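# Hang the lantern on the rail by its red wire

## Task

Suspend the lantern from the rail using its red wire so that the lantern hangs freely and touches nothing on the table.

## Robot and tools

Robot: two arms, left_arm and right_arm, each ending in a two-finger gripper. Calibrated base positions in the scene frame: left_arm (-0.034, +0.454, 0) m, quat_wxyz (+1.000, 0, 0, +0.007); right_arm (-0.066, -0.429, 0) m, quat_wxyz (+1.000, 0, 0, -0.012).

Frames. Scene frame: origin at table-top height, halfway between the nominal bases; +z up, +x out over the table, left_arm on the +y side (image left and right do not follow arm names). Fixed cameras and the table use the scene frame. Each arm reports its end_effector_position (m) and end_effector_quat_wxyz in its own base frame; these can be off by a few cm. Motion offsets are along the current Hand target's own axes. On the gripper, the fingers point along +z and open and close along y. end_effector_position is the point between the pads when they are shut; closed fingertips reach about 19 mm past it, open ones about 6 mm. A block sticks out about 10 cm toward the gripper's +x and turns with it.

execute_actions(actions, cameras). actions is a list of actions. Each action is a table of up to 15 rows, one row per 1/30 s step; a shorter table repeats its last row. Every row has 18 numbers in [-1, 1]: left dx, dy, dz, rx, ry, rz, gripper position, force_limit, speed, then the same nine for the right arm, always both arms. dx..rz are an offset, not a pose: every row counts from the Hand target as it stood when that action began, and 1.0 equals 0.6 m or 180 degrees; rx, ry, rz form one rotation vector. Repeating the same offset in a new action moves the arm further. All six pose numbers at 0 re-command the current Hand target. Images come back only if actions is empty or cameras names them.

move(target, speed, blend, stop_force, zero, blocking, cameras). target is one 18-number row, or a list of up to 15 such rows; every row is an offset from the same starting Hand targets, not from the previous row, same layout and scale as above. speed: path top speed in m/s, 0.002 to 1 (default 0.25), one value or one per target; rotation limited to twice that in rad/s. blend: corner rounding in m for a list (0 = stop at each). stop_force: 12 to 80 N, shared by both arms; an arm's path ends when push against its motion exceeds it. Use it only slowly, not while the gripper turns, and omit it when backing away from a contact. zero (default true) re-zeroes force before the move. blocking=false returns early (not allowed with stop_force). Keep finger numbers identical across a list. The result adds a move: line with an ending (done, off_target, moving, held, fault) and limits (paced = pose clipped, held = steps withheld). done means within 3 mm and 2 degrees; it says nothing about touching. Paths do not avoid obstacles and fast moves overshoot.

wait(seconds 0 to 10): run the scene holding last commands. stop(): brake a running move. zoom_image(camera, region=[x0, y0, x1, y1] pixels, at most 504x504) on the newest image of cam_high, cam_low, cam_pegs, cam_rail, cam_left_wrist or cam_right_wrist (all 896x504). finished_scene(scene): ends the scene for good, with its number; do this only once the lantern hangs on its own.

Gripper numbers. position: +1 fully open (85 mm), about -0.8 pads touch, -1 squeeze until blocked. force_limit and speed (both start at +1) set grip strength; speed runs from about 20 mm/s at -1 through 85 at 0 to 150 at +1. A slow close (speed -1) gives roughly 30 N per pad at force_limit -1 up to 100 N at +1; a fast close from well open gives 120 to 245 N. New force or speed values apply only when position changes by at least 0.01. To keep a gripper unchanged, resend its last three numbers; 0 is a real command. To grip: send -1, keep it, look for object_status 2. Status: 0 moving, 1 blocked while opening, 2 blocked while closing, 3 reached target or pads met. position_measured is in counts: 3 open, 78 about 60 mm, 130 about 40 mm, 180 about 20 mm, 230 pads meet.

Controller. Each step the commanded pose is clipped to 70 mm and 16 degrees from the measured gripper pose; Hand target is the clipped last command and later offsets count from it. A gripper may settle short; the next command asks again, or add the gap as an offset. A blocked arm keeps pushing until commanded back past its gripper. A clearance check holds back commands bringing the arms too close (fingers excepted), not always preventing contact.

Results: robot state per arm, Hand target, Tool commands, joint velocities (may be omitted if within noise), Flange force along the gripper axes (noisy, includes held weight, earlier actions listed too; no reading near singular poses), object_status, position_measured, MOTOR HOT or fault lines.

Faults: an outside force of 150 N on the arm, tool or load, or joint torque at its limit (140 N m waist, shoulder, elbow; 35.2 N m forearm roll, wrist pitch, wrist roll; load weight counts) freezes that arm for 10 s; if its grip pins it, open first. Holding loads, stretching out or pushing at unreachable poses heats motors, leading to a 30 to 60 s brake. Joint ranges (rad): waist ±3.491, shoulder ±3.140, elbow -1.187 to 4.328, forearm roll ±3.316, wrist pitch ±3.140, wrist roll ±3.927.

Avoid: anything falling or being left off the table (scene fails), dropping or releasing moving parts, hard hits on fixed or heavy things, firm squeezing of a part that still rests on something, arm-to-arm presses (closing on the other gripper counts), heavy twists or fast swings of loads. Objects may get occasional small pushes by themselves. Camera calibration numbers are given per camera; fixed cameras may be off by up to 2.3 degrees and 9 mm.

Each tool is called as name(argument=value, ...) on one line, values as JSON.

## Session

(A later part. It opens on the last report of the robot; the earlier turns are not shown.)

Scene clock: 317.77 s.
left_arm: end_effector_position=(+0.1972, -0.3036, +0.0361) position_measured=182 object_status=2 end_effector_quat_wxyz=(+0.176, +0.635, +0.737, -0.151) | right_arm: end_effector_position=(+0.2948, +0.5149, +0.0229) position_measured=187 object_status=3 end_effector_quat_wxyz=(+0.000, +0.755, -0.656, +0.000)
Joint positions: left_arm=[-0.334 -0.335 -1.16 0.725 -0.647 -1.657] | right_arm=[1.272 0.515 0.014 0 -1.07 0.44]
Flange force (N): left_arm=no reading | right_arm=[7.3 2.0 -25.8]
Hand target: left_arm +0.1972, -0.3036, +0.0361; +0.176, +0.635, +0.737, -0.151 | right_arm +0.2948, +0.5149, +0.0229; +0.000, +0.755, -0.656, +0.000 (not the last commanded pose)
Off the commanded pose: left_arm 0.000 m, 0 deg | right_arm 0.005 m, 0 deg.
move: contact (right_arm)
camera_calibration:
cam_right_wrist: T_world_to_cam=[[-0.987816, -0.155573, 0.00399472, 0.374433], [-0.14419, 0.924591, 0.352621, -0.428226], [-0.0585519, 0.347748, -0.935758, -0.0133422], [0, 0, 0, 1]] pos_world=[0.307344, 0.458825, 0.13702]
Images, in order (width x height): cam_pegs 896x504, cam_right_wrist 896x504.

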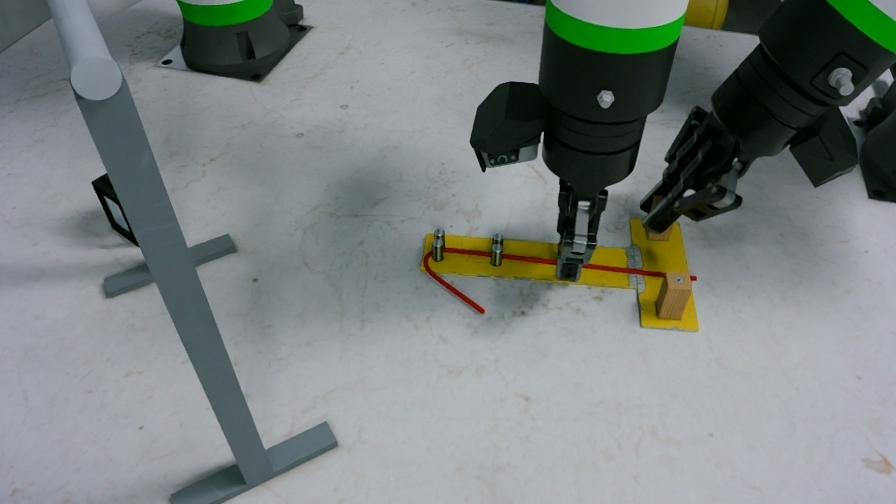

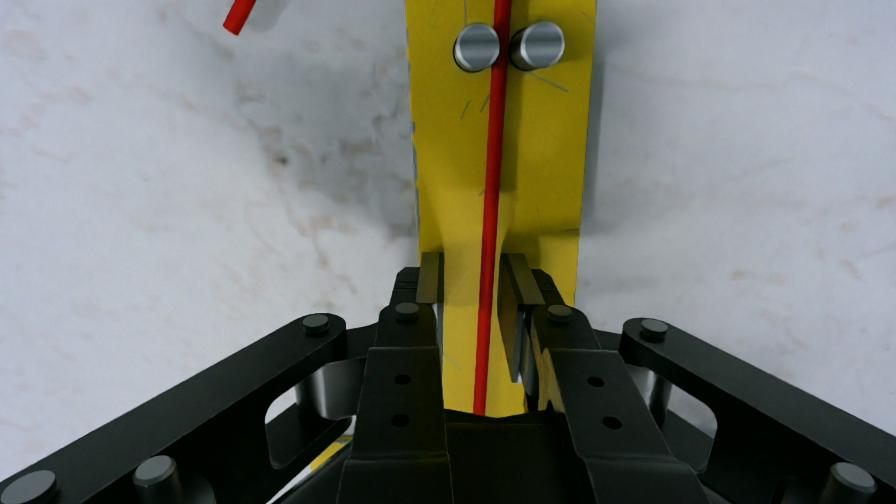

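move(target=[[0,0,0,0,0,0,-1,0,-1,0,0,-0.002,0,0,0,-0.461,0,0],[0,0,0,0,0,0,-1,0,-1,0,0.0067,-0.002,0,0,0,-0.461,0,0],[0,0,0,0,0,0,-1,0,-1,0,0.0067,-0.002,0,0,0,-1,-0.5,-1],[0,0,0,0,0,0,-1,0,-1,0.05,0.0067,-0.002,0,0,0,-1,-0.5,-1]], speed=0.04, cameras=["cam_pegs","cam_right_wrist","cam_left_wrist"])

Scene clock: 325.93 s.
left_arm: end_effector_position=(+0.1972, -0.3036, +0.0361) position_measured=182 object_status=2 end_effector_quat_wxyz=(+0.176, +0.635, +0.737, -0.151) | right_arm: end_effector_position=(+0.2950, +0.4846, +0.0241) position_measured=223 object_status=2 end_effector_quat_wxyz=(+0.000, +0.755, -0.656, +0.000)
Joint positions: left_arm=[-0.334 -0.335 -1.16 0.725 -0.647 -1.657] | right_arm=[1.255 0.457 -0.071 0 -1.044 0.457]
Flange force (N): left_arm=no reading | right_arm=[-4.5 0.2 -3.2]
Hand target: left_arm +0.1972, -0.3036, +0.0361; +0.176, +0.635, +0.737, -0.151 | right_arm +0.2950, +0.4846, +0.0241; +0.000, +0.755, -0.656, +0.000
Off the commanded pose: left_arm 0.000 m, 0 deg | right_arm 0.000 m, 0 deg.
move: done
camera_calibration:
cam_left_wrist: T_world_to_cam=[[0.985994, 0.166651, 0.006581, -0.138186], [0.111741, -0.689379, 0.71573, -0.234926], [0.123814, -0.70497, -0.698346, -0.0813313], [0, 0, 0, 1]] pos_world=[0.172571, -0.19626, 0.112255]
cam_right_wrist: T_world_to_cam=[[-0.98783, -0.155483, 0.0040296, 0.369888], [-0.144093, 0.924606, 0.35262, -0.400734], [-0.0585521, 0.347748, -0.935758, -0.00170552], [0, 0, 0, 1]] pos_world=[0.307544, 0.428625, 0.13822]
Images, in order (width x height): cam_pegs 896x504, cam_left_wrist 896x504, cam_right_wrist 896x504.

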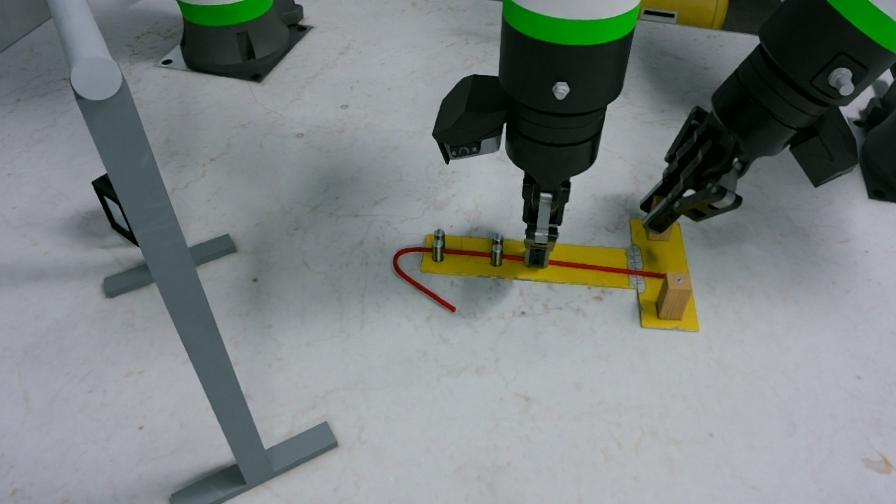

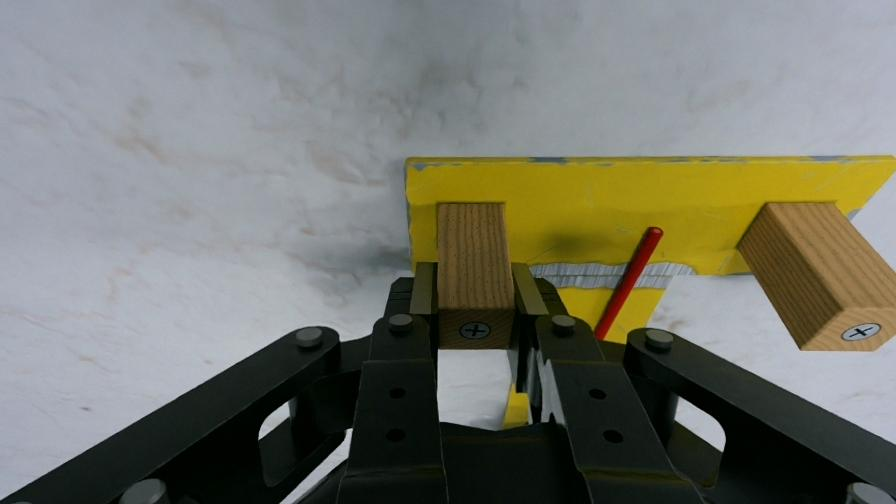

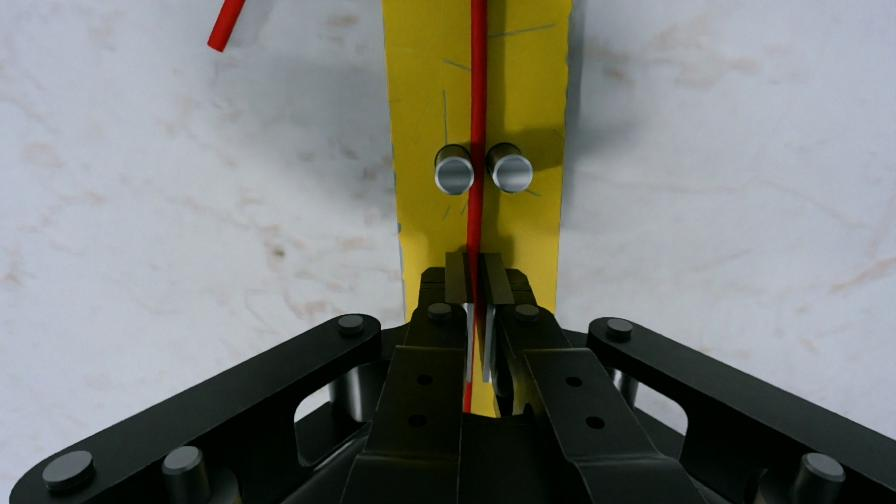

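move(target=[[0,0,0,0,0,0,-1,0,-1,0.0267,0,0,0,0,0,-1,-0.5,-1],[0,0,0,0,0,0,-1,0,-1,0.0267,0,0,0,0,0,-0.461,0,0],[0,0,0,0,0,0,-1,0,-1,-0.0427,0,0,0,0,0,-0.461,0,0]], speed=0.05, cameras=["cam_pegs","cam_right_wrist","cam_left_wrist"])

Scene clock: 345.67 s.
left_arm: end_effector_position=(+0.1972, -0.3036, +0.0361) position_measured=182 object_status=2 end_effector_quat_wxyz=(+0.176, +0.635, +0.737, -0.151) | right_arm: end_effector_position=(+0.2914, +0.5100, +0.0241) position_measured=187 object_status=3 end_effector_quat_wxyz=(+0.000, +0.755, -0.656, +0.000)
Joint positions: left_arm=[-0.334 -0.335 -1.16 0.725 -0.647 -1.657] | right_arm=[1.275 0.5 -0.005 0 -1.066 0.437]
Flange force (N): left_arm=no reading | right_arm=[1.7 -5.2 -2.8]
Hand target: left_arm +0.1972, -0.3036, +0.0361; +0.176, +0.635, +0.737, -0.151 | right_arm +0.2914, +0.5100, +0.0241; +0.000, +0.755, -0.656, +0.000
Off the commanded pose: left_arm 0.000 m, 0 deg | right_arm 0.000 m, 0 deg.
move: done
camera_calibration:
cam_left_wrist: T_world_to_cam=[[0.985994, 0.166651, 0.006581, -0.138186], [0.111741, -0.689379, 0.71573, -0.234926], [0.123814, -0.70497, -0.698346, -0.0813313], [0, 0, 0, 1]] pos_world=[0.172571, -0.19626, 0.112255]
cam_right_wrist: T_world_to_cam=[[-0.98783, -0.155482, 0.00402973, 0.370266], [-0.144092, 0.924606, 0.35262, -0.424646], [-0.0585521, 0.347748, -0.935758, -0.0107143], [0, 0, 0, 1]] pos_world=[0.303944, 0.453925, 0.13822]
Images, in order (width x height): cam_pegs 896x504, cam_left_wrist 896x504, cam_right_wrist 896x504.

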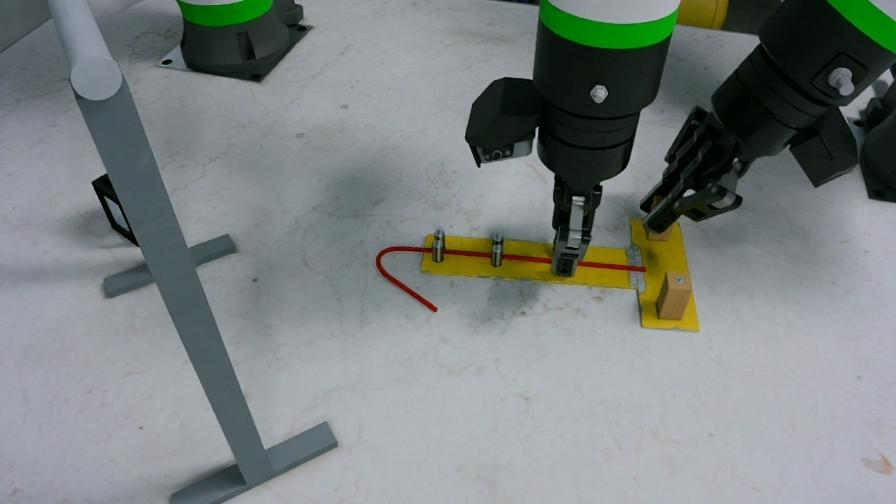

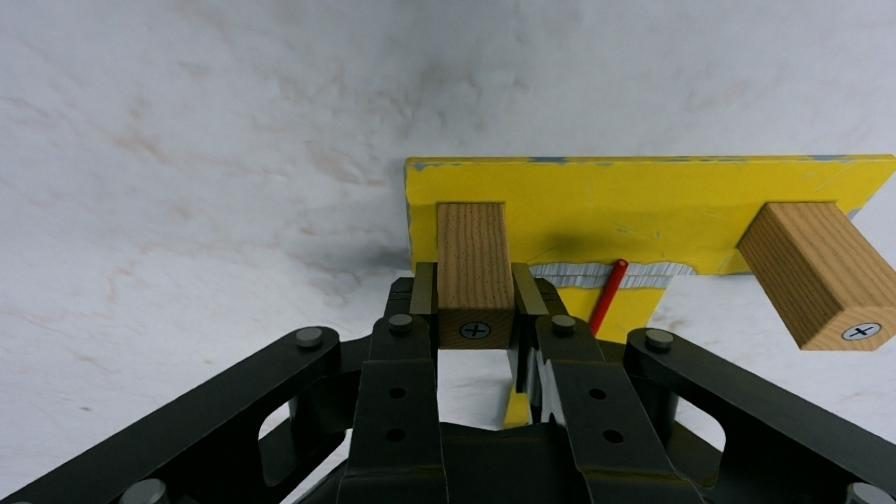

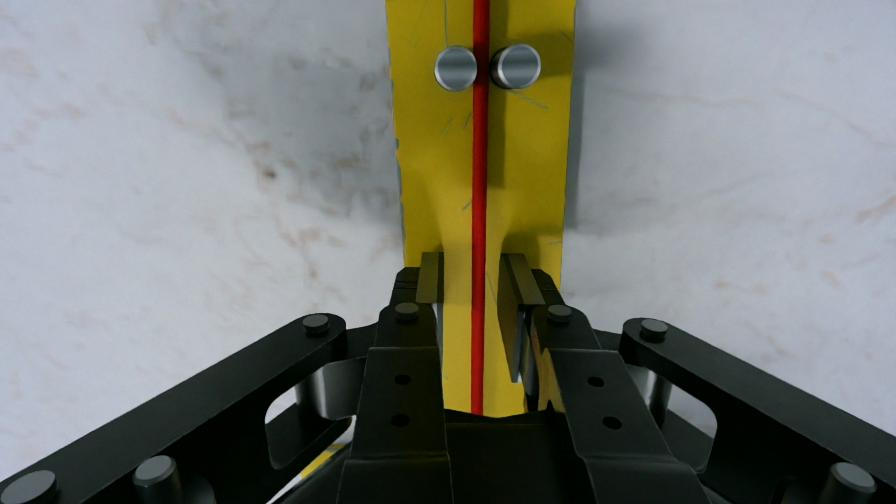

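move(target=[[0,0,0,0,0,0,-1,0,-1,0,0,0,0,0,0,-1,-1,-1],[0,0,0,0,0,0,-1,0,-1,0.0075,0.0328,0,0,0,-0.111,-1,-1,-1],[0,0,0,0,0,0,-1,0,-1,0.0248,0.0595,0,0,0,-0.222,-1,-1,-1],[0,0,0,0,0,0,-1,0,-1,0.0487,0.0773,0,0,0,-0.333,-1,-1,-1]], speed=0.12, blend=[0,0.005,0.005,0], cameras=["cam_pegs","cam_right_wrist","cam_left_wrist"])

Scene clock: 366.67 s.
left_arm: end_effector_position=(+0.1972, -0.3036, +0.0361) position_measured=182 object_status=2 end_effector_quat_wxyz=(+0.176, +0.635, +0.737, -0.151) | right_arm: end_effector_position=(+0.2496, +0.4746, +0.0241) position_measured=222 object_status=2 end_effector_quat_wxyz=(+0.000, +0.982, -0.191, +0.000)
Joint positions: left_arm=[-0.334 -0.335 -1.16 0.725 -0.647 -1.657] | right_arm=[1.332 0.389 -0.169 0 -1.013 1.426]
Flange force (N): left_arm=no reading | right_arm=[1.2 -5.3 -3.1]
Hand target: left_arm +0.1972, -0.3036, +0.0361; +0.176, +0.635, +0.737, -0.151 | right_arm +0.2496, +0.4746, +0.0241; +0.000, +0.982, -0.191, +0.000
Off the commanded pose: left_arm 0.000 m, 0 deg | right_arm 0.000 m, 0 deg.
move: done
camera_calibration:
cam_left_wrist: T_world_to_cam=[[0.985994, 0.166651, 0.006581, -0.138186], [0.111741, -0.689379, 0.71573, -0.234926], [0.123814, -0.70497, -0.698346, -0.0813313], [0, 0, 0, 1]] pos_world=[0.172571, -0.19626, 0.112255]
cam_right_wrist: T_world_to_cam=[[-0.360075, -0.932914, 0.00430393, 0.535779], [-0.872371, 0.338335, 0.352843, 0.0620614], [-0.330628, 0.123295, -0.935673, 0.173593], [0, 0, 0, 1]] pos_world=[0.304456, 0.457434, 0.138222]
Images, in order (width x height): cam_pegs 896x504, cam_left_wrist 896x504, cam_right_wrist 896x504.

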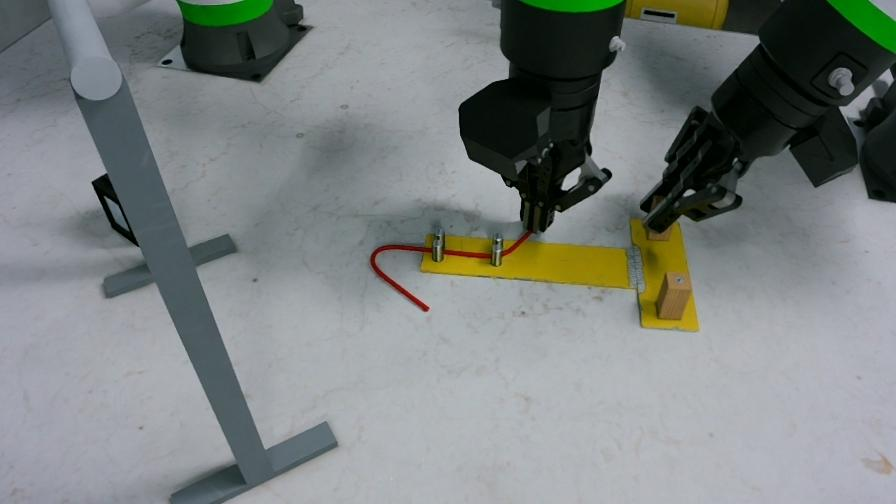

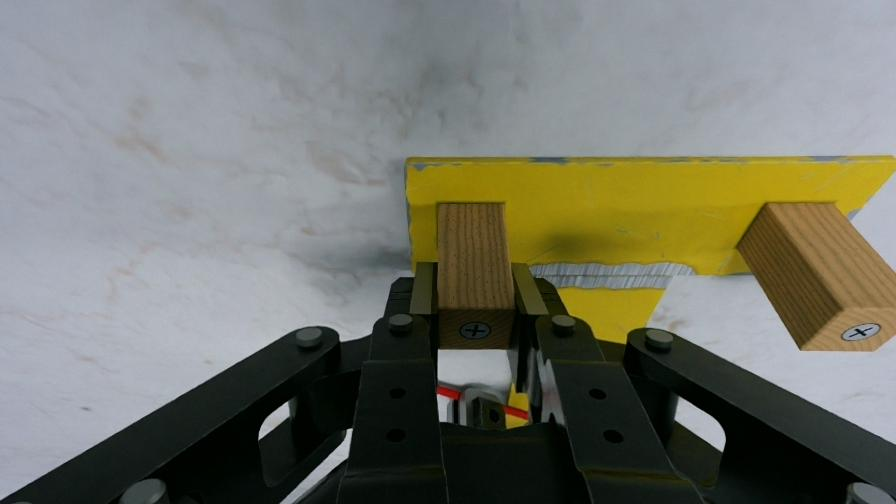

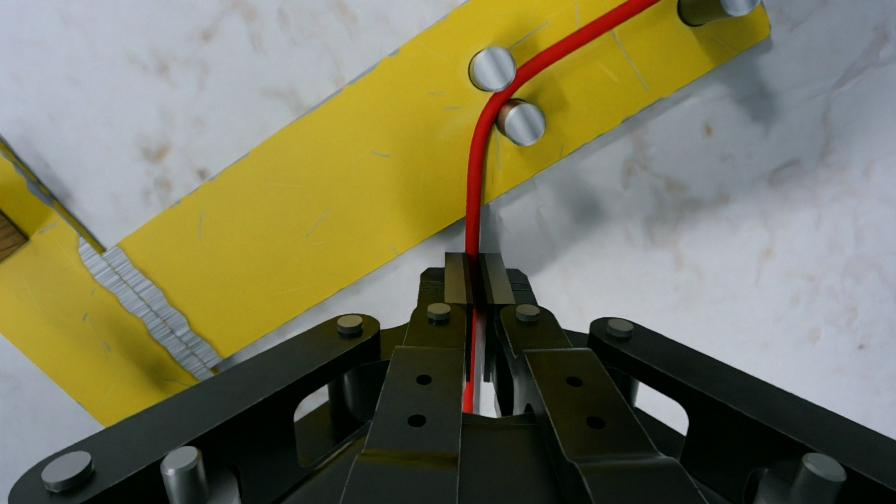

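move(target=[[0,0,0,0,0,0,-1,0,-1,0.0065,0.0268,0,0,0,-0.111,-1,-1,-1],[0,0,0,0,0,0,-1,0,-1,0.0207,0.0483,0,0,0,-0.222,-1,-1,-1],[0,0,0,0,0,0,-1,0,-1,0.0398,0.062,0,0,0,-0.333,-1,-1,-1],[0,0,0,0,0,0,-1,0,-1,0.0607,0.0682,0,0,0,-0.444,-1,-1,-1]], speed=0.12, blend=0.005, cameras=["cam_pegs","cam_right_wrist","cam_high"])

Scene clock: 379.27 s.
left_arm: end_effector_position=(+0.1972, -0.3036, +0.0361) position_measured=182 object_status=2 end_effector_quat_wxyz=(+0.176, +0.635, +0.737, -0.151) | right_arm: end_effector_position=(+0.2681, +0.4229, +0.0241) position_measured=222 object_status=2 end_effector_quat_wxyz=(+0.000, +0.875, +0.484, +0.000)
Joint positions: left_arm=[-0.334 -0.335 -1.16 0.725 -0.647 -1.657] | right_arm=[1.269 0.312 -0.276 0 -0.983 2.884]
Flange force (N): left_arm=no reading | right_arm=[-1.1 -4.0 -3.2]
Hand target: left_arm +0.1972, -0.3036, +0.0361; +0.176, +0.635, +0.737, -0.151 | right_arm +0.2680, +0.4230, +0.0241; +0.000, +0.875, +0.484, +0.000
Off the commanded pose: left_arm 0.000 m, 0 deg | right_arm 0.000 m, 0 deg.
move: done
camera_calibration:
cam_right_wrist: T_world_to_cam=[[0.855451, -0.517868, 0.00399424, -0.00719106], [-0.485658, -0.799519, 0.353419, 0.473197], [-0.179831, -0.304273, -0.935456, 0.326398], [0, 0, 0, 1]] pos_world=[0.29466, 0.473921, 0.138123]
Images, in order (width x height): cam_high 896x504, cam_pegs 896x504, cam_right_wrist 896x504.

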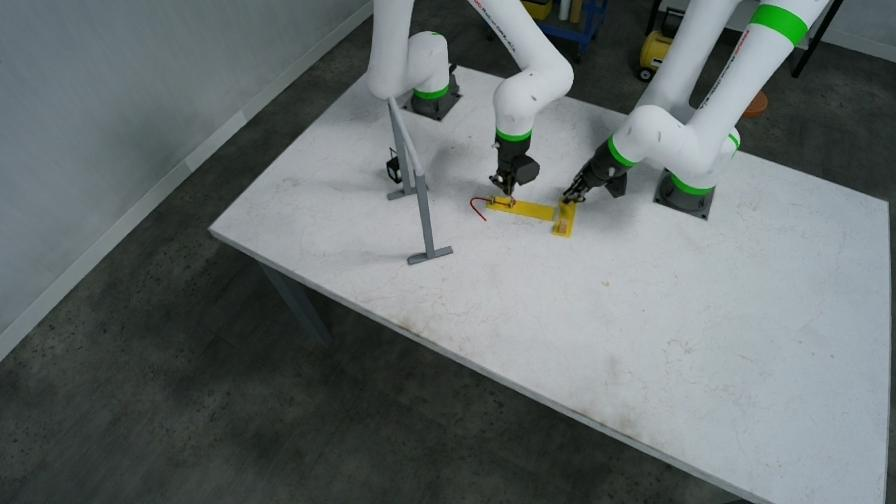

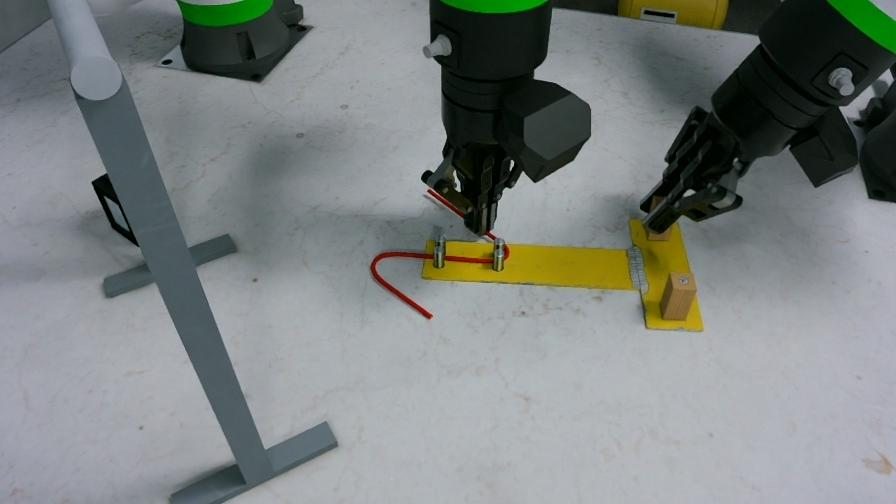

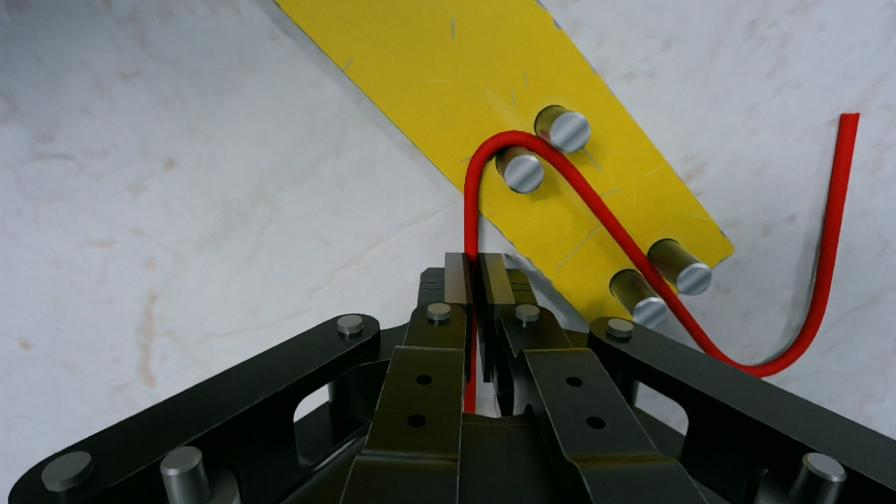

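move(target=[[0,0,0,0,0,0,-1,0,-1,0,0,0,0,0,0,-0.461,-1,-1],[0,0,0,0,0,0,-1,0,-1,0,0,-0.133,0,0,0,-0.461,-1,-1],[0,0,0,0,0,0,-1,0,-1,-0.4754,0.33,-0.46,0,0,0.777,-0.461,-1,-1]], speed=[0.1,0.1,0.4], cameras=["all"])

Scene clock: 405.10 s.
left_arm: end_effector_position=(+0.1972, -0.3036, +0.0361) position_measured=182 object_status=2 end_effector_quat_wxyz=(+0.176, +0.635, +0.737, -0.151) | right_arm: end_effector_position=(+0.2844, +0.0762, +0.3003) position_measured=187 object_status=3 end_effector_quat_wxyz=(+0.000, +0.755, -0.656, +0.000)
Joint positions: left_arm=[-0.334 -0.335 -1.16 0.725 -0.647 -1.657] | right_arm=[0.719 -0.408 -0.288 0 -1.691 0.992]
Flange force (N): left_arm=no reading | right_arm=[10.2 -6.1 -3.3]
Hand target: left_arm +0.1972, -0.3036, +0.0361; +0.176, +0.635, +0.737, -0.151 | right_arm +0.2844, +0.0762, +0.3003; +0.000, +0.755, -0.656, +0.000
Off the commanded pose: left_arm 0.000 m, 0 deg | right_arm 0.000 m, 0 deg.
move: done
camera_calibration:
cam_left_wrist: T_world_to_cam=[[0.985994, 0.166651, 0.006581, -0.138186], [0.111741, -0.689379, 0.71573, -0.234926], [0.123814, -0.70497, -0.698346, -0.0813313], [0, 0, 0, 1]] pos_world=[0.172571, -0.19626, 0.112255]
cam_right_wrist: T_world_to_cam=[[-0.987817, -0.155568, 0.00398005, 0.294922], [-0.144185, 0.924559, 0.352707, -0.122039], [-0.0585498, 0.347836, -0.935725, 0.398141], [0, 0, 0, 1]] pos_world=[0.297044, 0.0202251, 0.414421]

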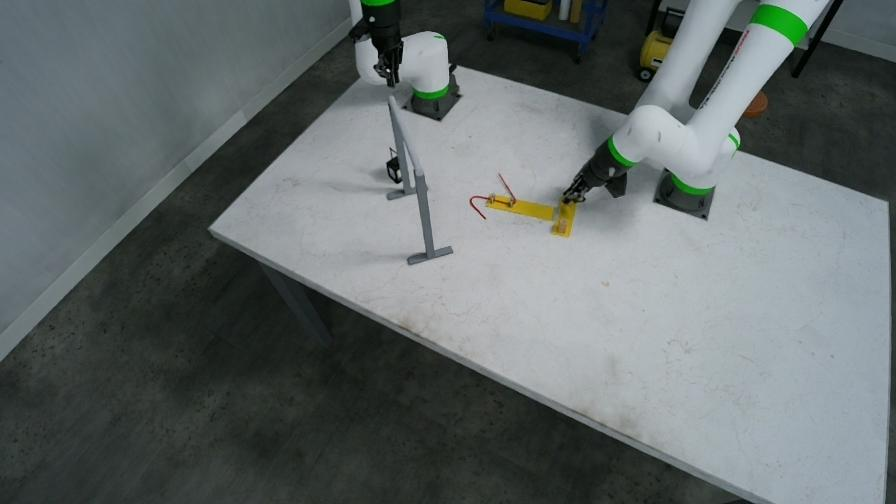

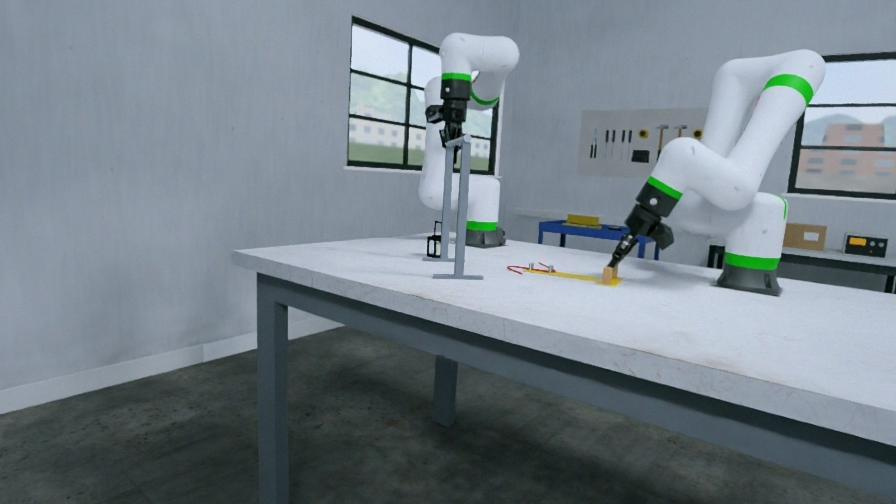

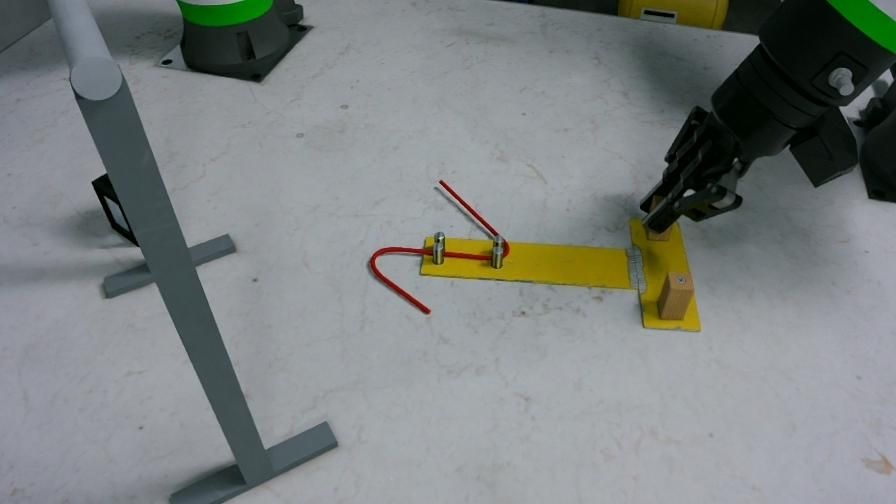

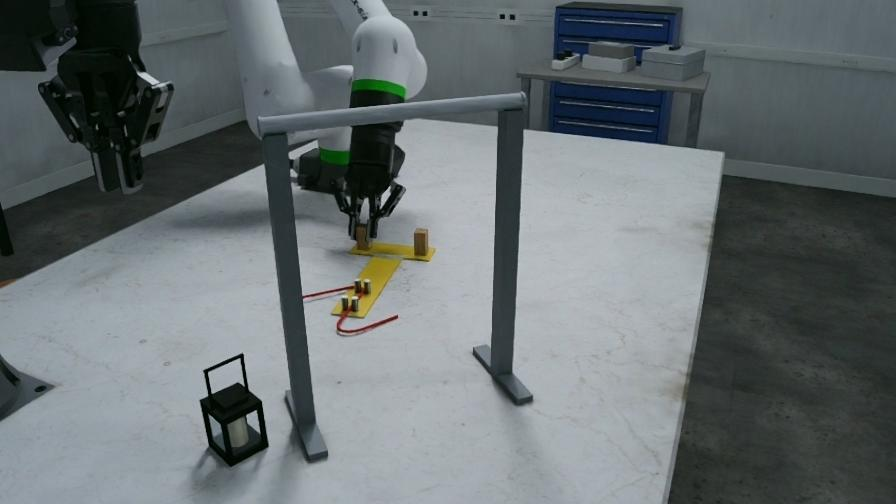

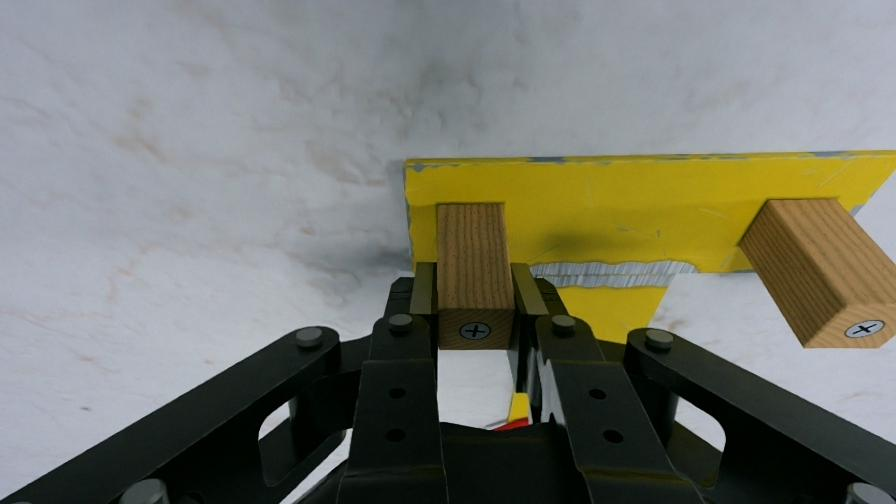

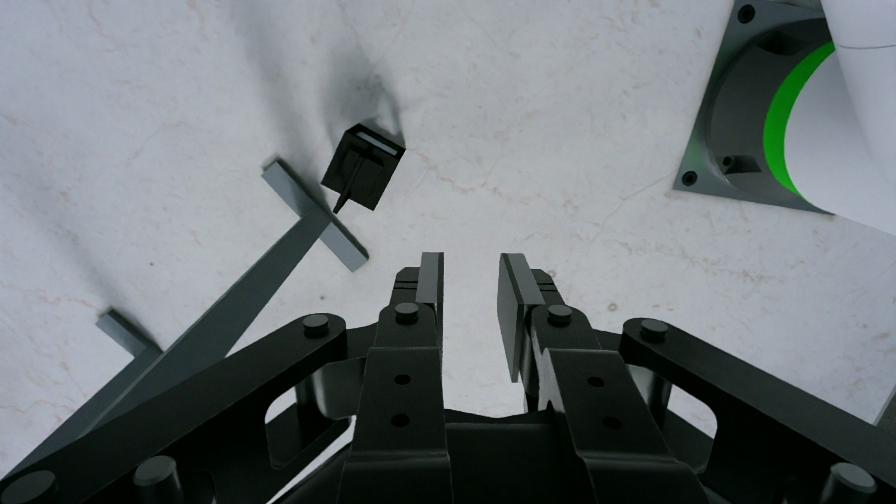

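zoom_image(camera="cam_right_wrist", region=[230, 80, 470, 290])

zoom_image(camera="cam_rail", region=[160, 330, 340, 480])

zoom_image(camera="cam_low", region=[400, 200, 500, 290])

zoom_image(camera="cam_pegs", region=[340, 160, 560, 340])

Scaled by 2.100.

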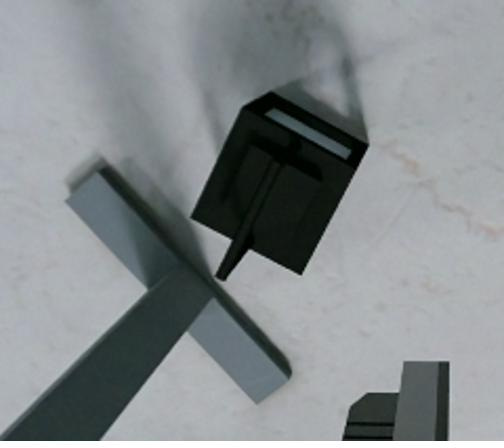

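Scaled by 2.800.

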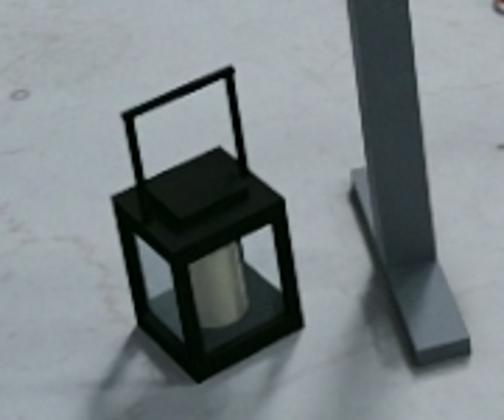

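Scaled by 5.040.

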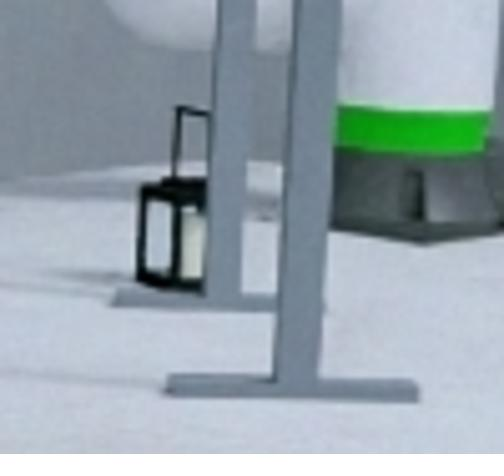

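Scaled by 2.291.

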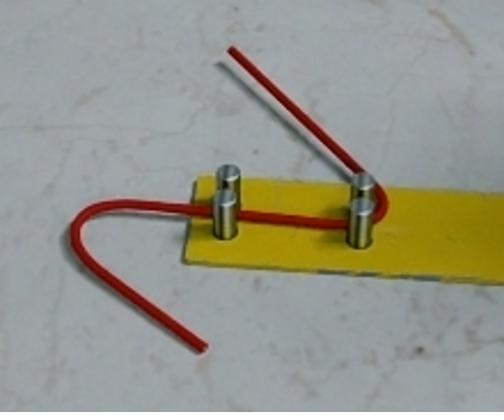

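move(target=[0,0,0,0,0,0,-1,0,-1,-0.0137,-0.1157,0.1837,0,0,0.153,-0.3,0,0], speed=0.2, cameras=["cam_right_wrist","cam_rail"])

zoom_image(camera="cam_right_wrist", region=[330, 120, 650, 330])

zoom_image(camera="cam_rail", region=[100, 200, 380, 480])

Scene clock: 435.77 s.
left_arm: end_effector_position=(+0.1972, -0.3036, +0.0361) position_measured=182 object_status=2 end_effector_quat_wxyz=(+0.176, +0.635, +0.737, -0.151) | right_arm: end_effector_position=(+0.3520, +0.0941, +0.1900) position_measured=167 object_status=3 end_effector_quat_wxyz=(+0.000, -0.577, +0.816, +0.000)
Joint positions: left_arm=[-0.334 -0.335 -1.16 0.725 -0.647 -1.657] | right_arm=[0.626 -0.199 -0.397 0 -1.373 0.605]
Flange force (N): left_arm=no reading | right_arm=[4.6 -7.6 -3.4]
Hand target: left_arm +0.1972, -0.3036, +0.0361; +0.176, +0.635, +0.737, -0.151 | right_arm +0.3520, +0.0941, +0.1900; +0.000, -0.577, +0.816, +0.000
Off the commanded pose: left_arm 0.000 m, 0 deg | right_arm 0.000 m, 0 deg.
move: done
camera_calibration:
cam_right_wrist: T_world_to_cam=[[-0.947797, 0.31885, 0.00390435, 0.306142], [0.299672, 0.886471, 0.352655, -0.242544], [0.108983, 0.335415, -0.935745, 0.234873], [0, 0, 0, 1]] pos_world=[0.337247, 0.0386145, 0.30412]
Images, in order (width x height): cam_rail 896x504, cam_right_wrist 896x504.

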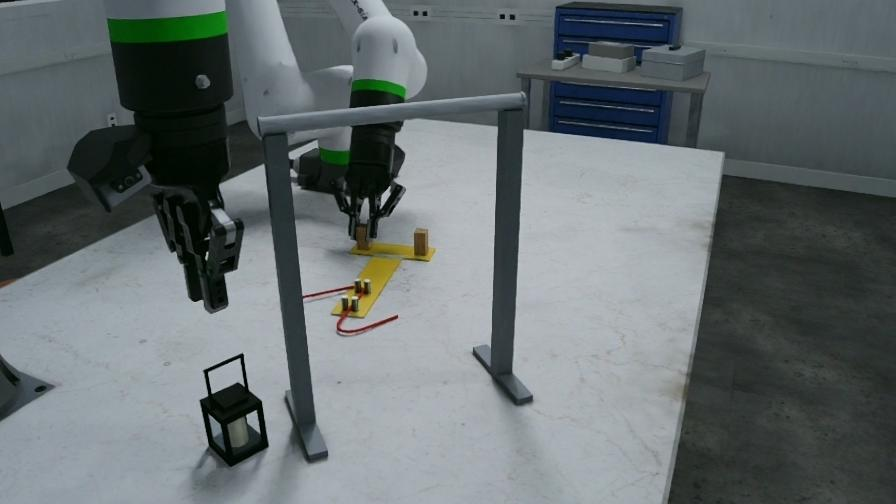

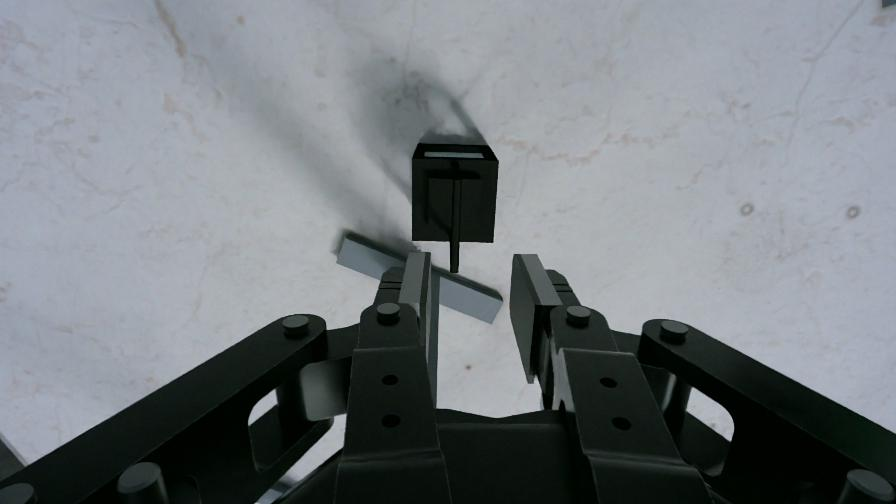

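Scaled by 1.575.

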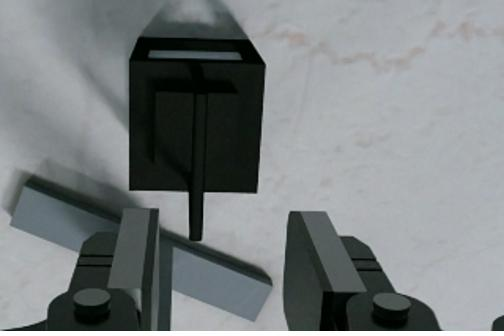

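Scaled by 1.800.

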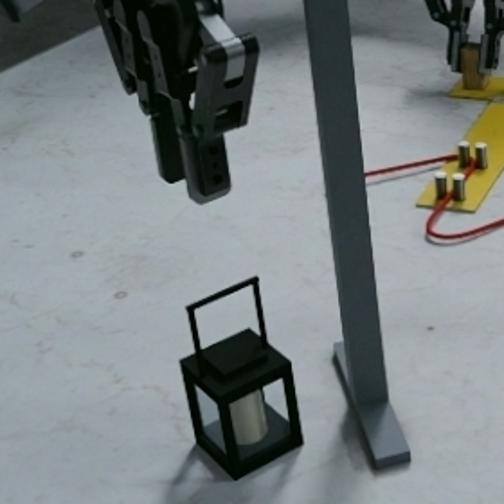

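move(target=[0,0,0,0,0,0,-1,0,-1,-0.0033,-0.0067,0.0867,0,0,0,-0.3,0,0], speed=0.12, cameras=["cam_right_wrist","cam_rail"])

zoom_image(camera="cam_rail", region=[100, 200, 380, 480])

Scene clock: 444.60 s.
left_arm: end_effector_position=(+0.1972, -0.3036, +0.0361) position_measured=182 object_status=2 end_effector_quat_wxyz=(+0.176, +0.635, +0.737, -0.151) | right_arm: end_effector_position=(+0.3564, +0.0946, +0.1380) position_measured=167 object_status=3 end_effector_quat_wxyz=(+0.000, -0.577, +0.816, +0.000)
Joint positions: left_arm=[-0.334 -0.335 -1.16 0.725 -0.647 -1.657] | right_arm=[0.62 -0.15 -0.482 0 -1.239 0.611]
Flange force (N): left_arm=no reading | right_arm=[5.0 -7.1 -3.7]
Hand target: left_arm +0.1972, -0.3036, +0.0361; +0.176, +0.635, +0.737, -0.151 | right_arm +0.3564, +0.0946, +0.1380; +0.000, -0.577, +0.816, +0.000
Off the commanded pose: left_arm 0.000 m, 0 deg | right_arm 0.000 m, 0 deg.
move: done
camera_calibration:
cam_right_wrist: T_world_to_cam=[[-0.947787, 0.318882, 0.00381573, 0.310374], [0.299669, 0.886461, 0.352683, -0.225973], [0.109082, 0.335412, -0.935735, 0.18553], [0, 0, 0, 1]] pos_world=[0.341647, 0.0391146, 0.25212]
Images, in order (width x height): cam_rail 896x504, cam_right_wrist 896x504.

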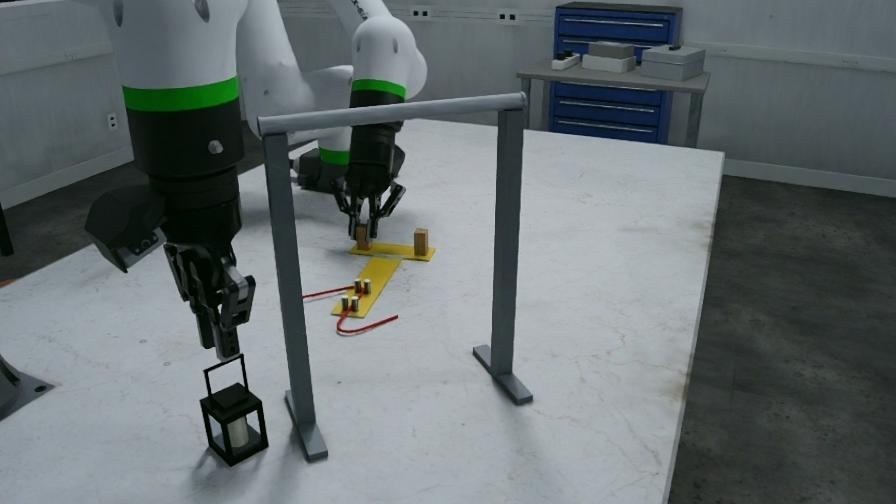

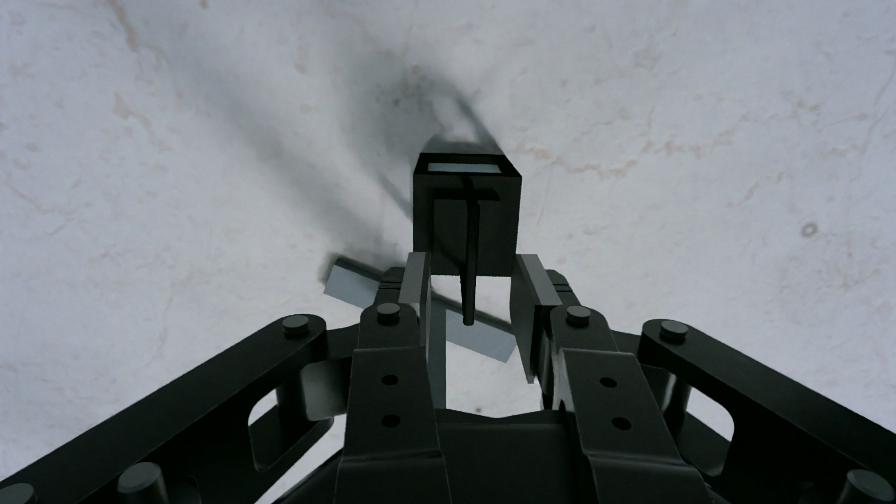

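Scaled by 1.800.

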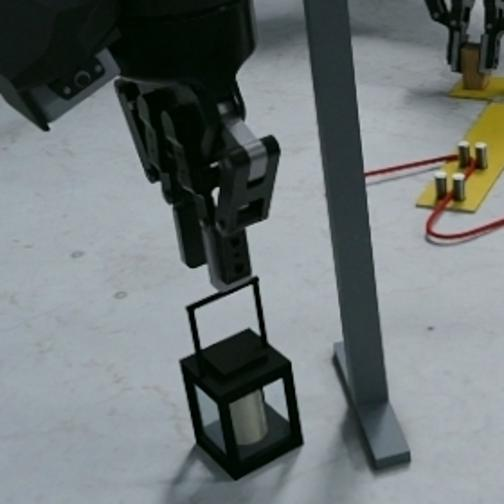

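move(target=[[0,0,0,0,0,0,-1,0,-1,0.015,0,0,0,0,0,-0.3,0,0],[0,0,0,0,0,0,-1,0,-1,0.015,0,0.0317,0,0,0,-0.3,0,0]], speed=0.06, cameras=["cam_right_wrist","cam_rail"])

zoom_image(camera="cam_rail", region=[100, 260, 320, 480])

Scene clock: 449.70 s.
left_arm: end_effector_position=(+0.1972, -0.3036, +0.0361) position_measured=182 object_status=2 end_effector_quat_wxyz=(+0.176, +0.635, +0.737, -0.151) | right_arm: end_effector_position=(+0.3535, +0.0861, +0.1190) position_measured=167 object_status=3 end_effector_quat_wxyz=(+0.000, -0.577, +0.816, +0.000)
Joint positions: left_arm=[-0.334 -0.335 -1.16 0.725 -0.647 -1.657] | right_arm=[0.605 -0.146 -0.525 0 -1.192 0.626]
Flange force (N): left_arm=no reading | right_arm=[5.2 -7.1 -3.5]
Hand target: left_arm +0.1972, -0.3036, +0.0361; +0.176, +0.635, +0.737, -0.151 | right_arm +0.3534, +0.0861, +0.1190; +0.000, -0.577, +0.816, +0.000
Off the commanded pose: left_arm 0.000 m, 0 deg | right_arm 0.000 m, 0 deg.
move: done
camera_calibration:
cam_right_wrist: T_world_to_cam=[[-0.947793, 0.318865, 0.00377483, 0.310325], [0.299649, 0.886501, 0.3526, -0.210813], [0.109086, 0.335323, -0.935766, 0.170938], [0, 0, 0, 1]] pos_world=[0.338647, 0.0306145, 0.233119]
Images, in order (width x height): cam_rail 896x504, cam_right_wrist 896x504.

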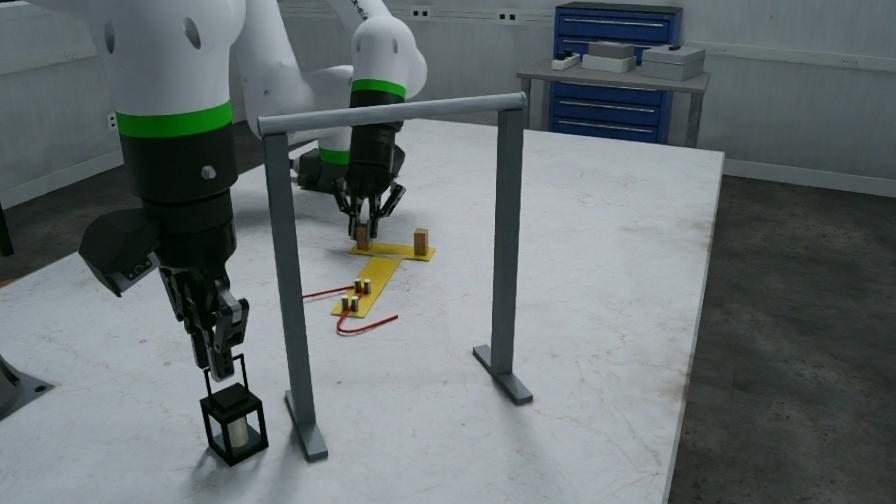

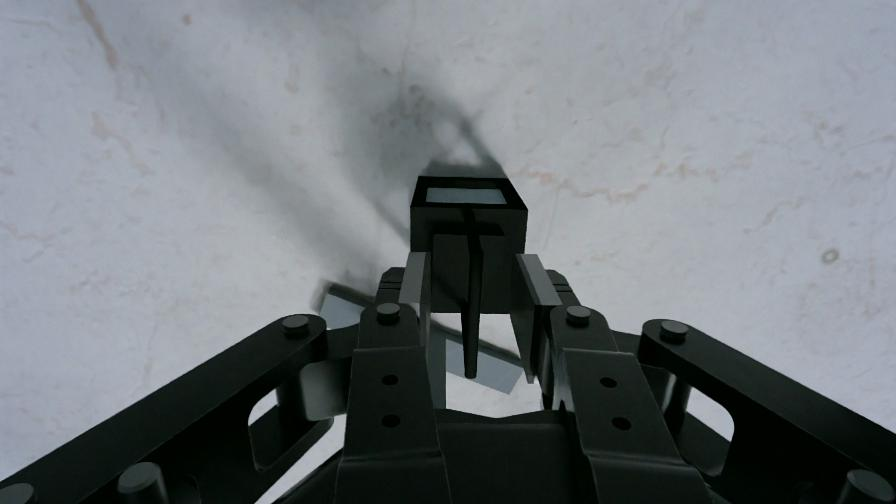

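Scaled by 2.291.

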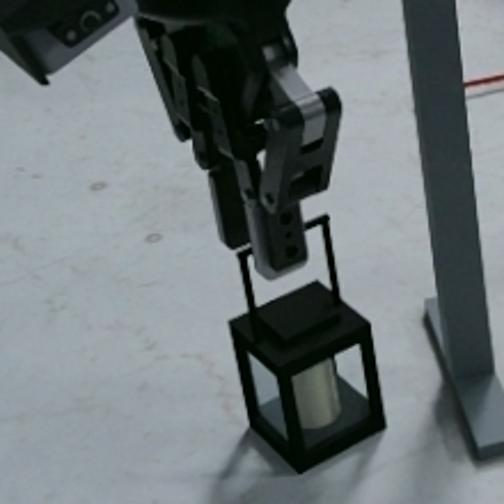

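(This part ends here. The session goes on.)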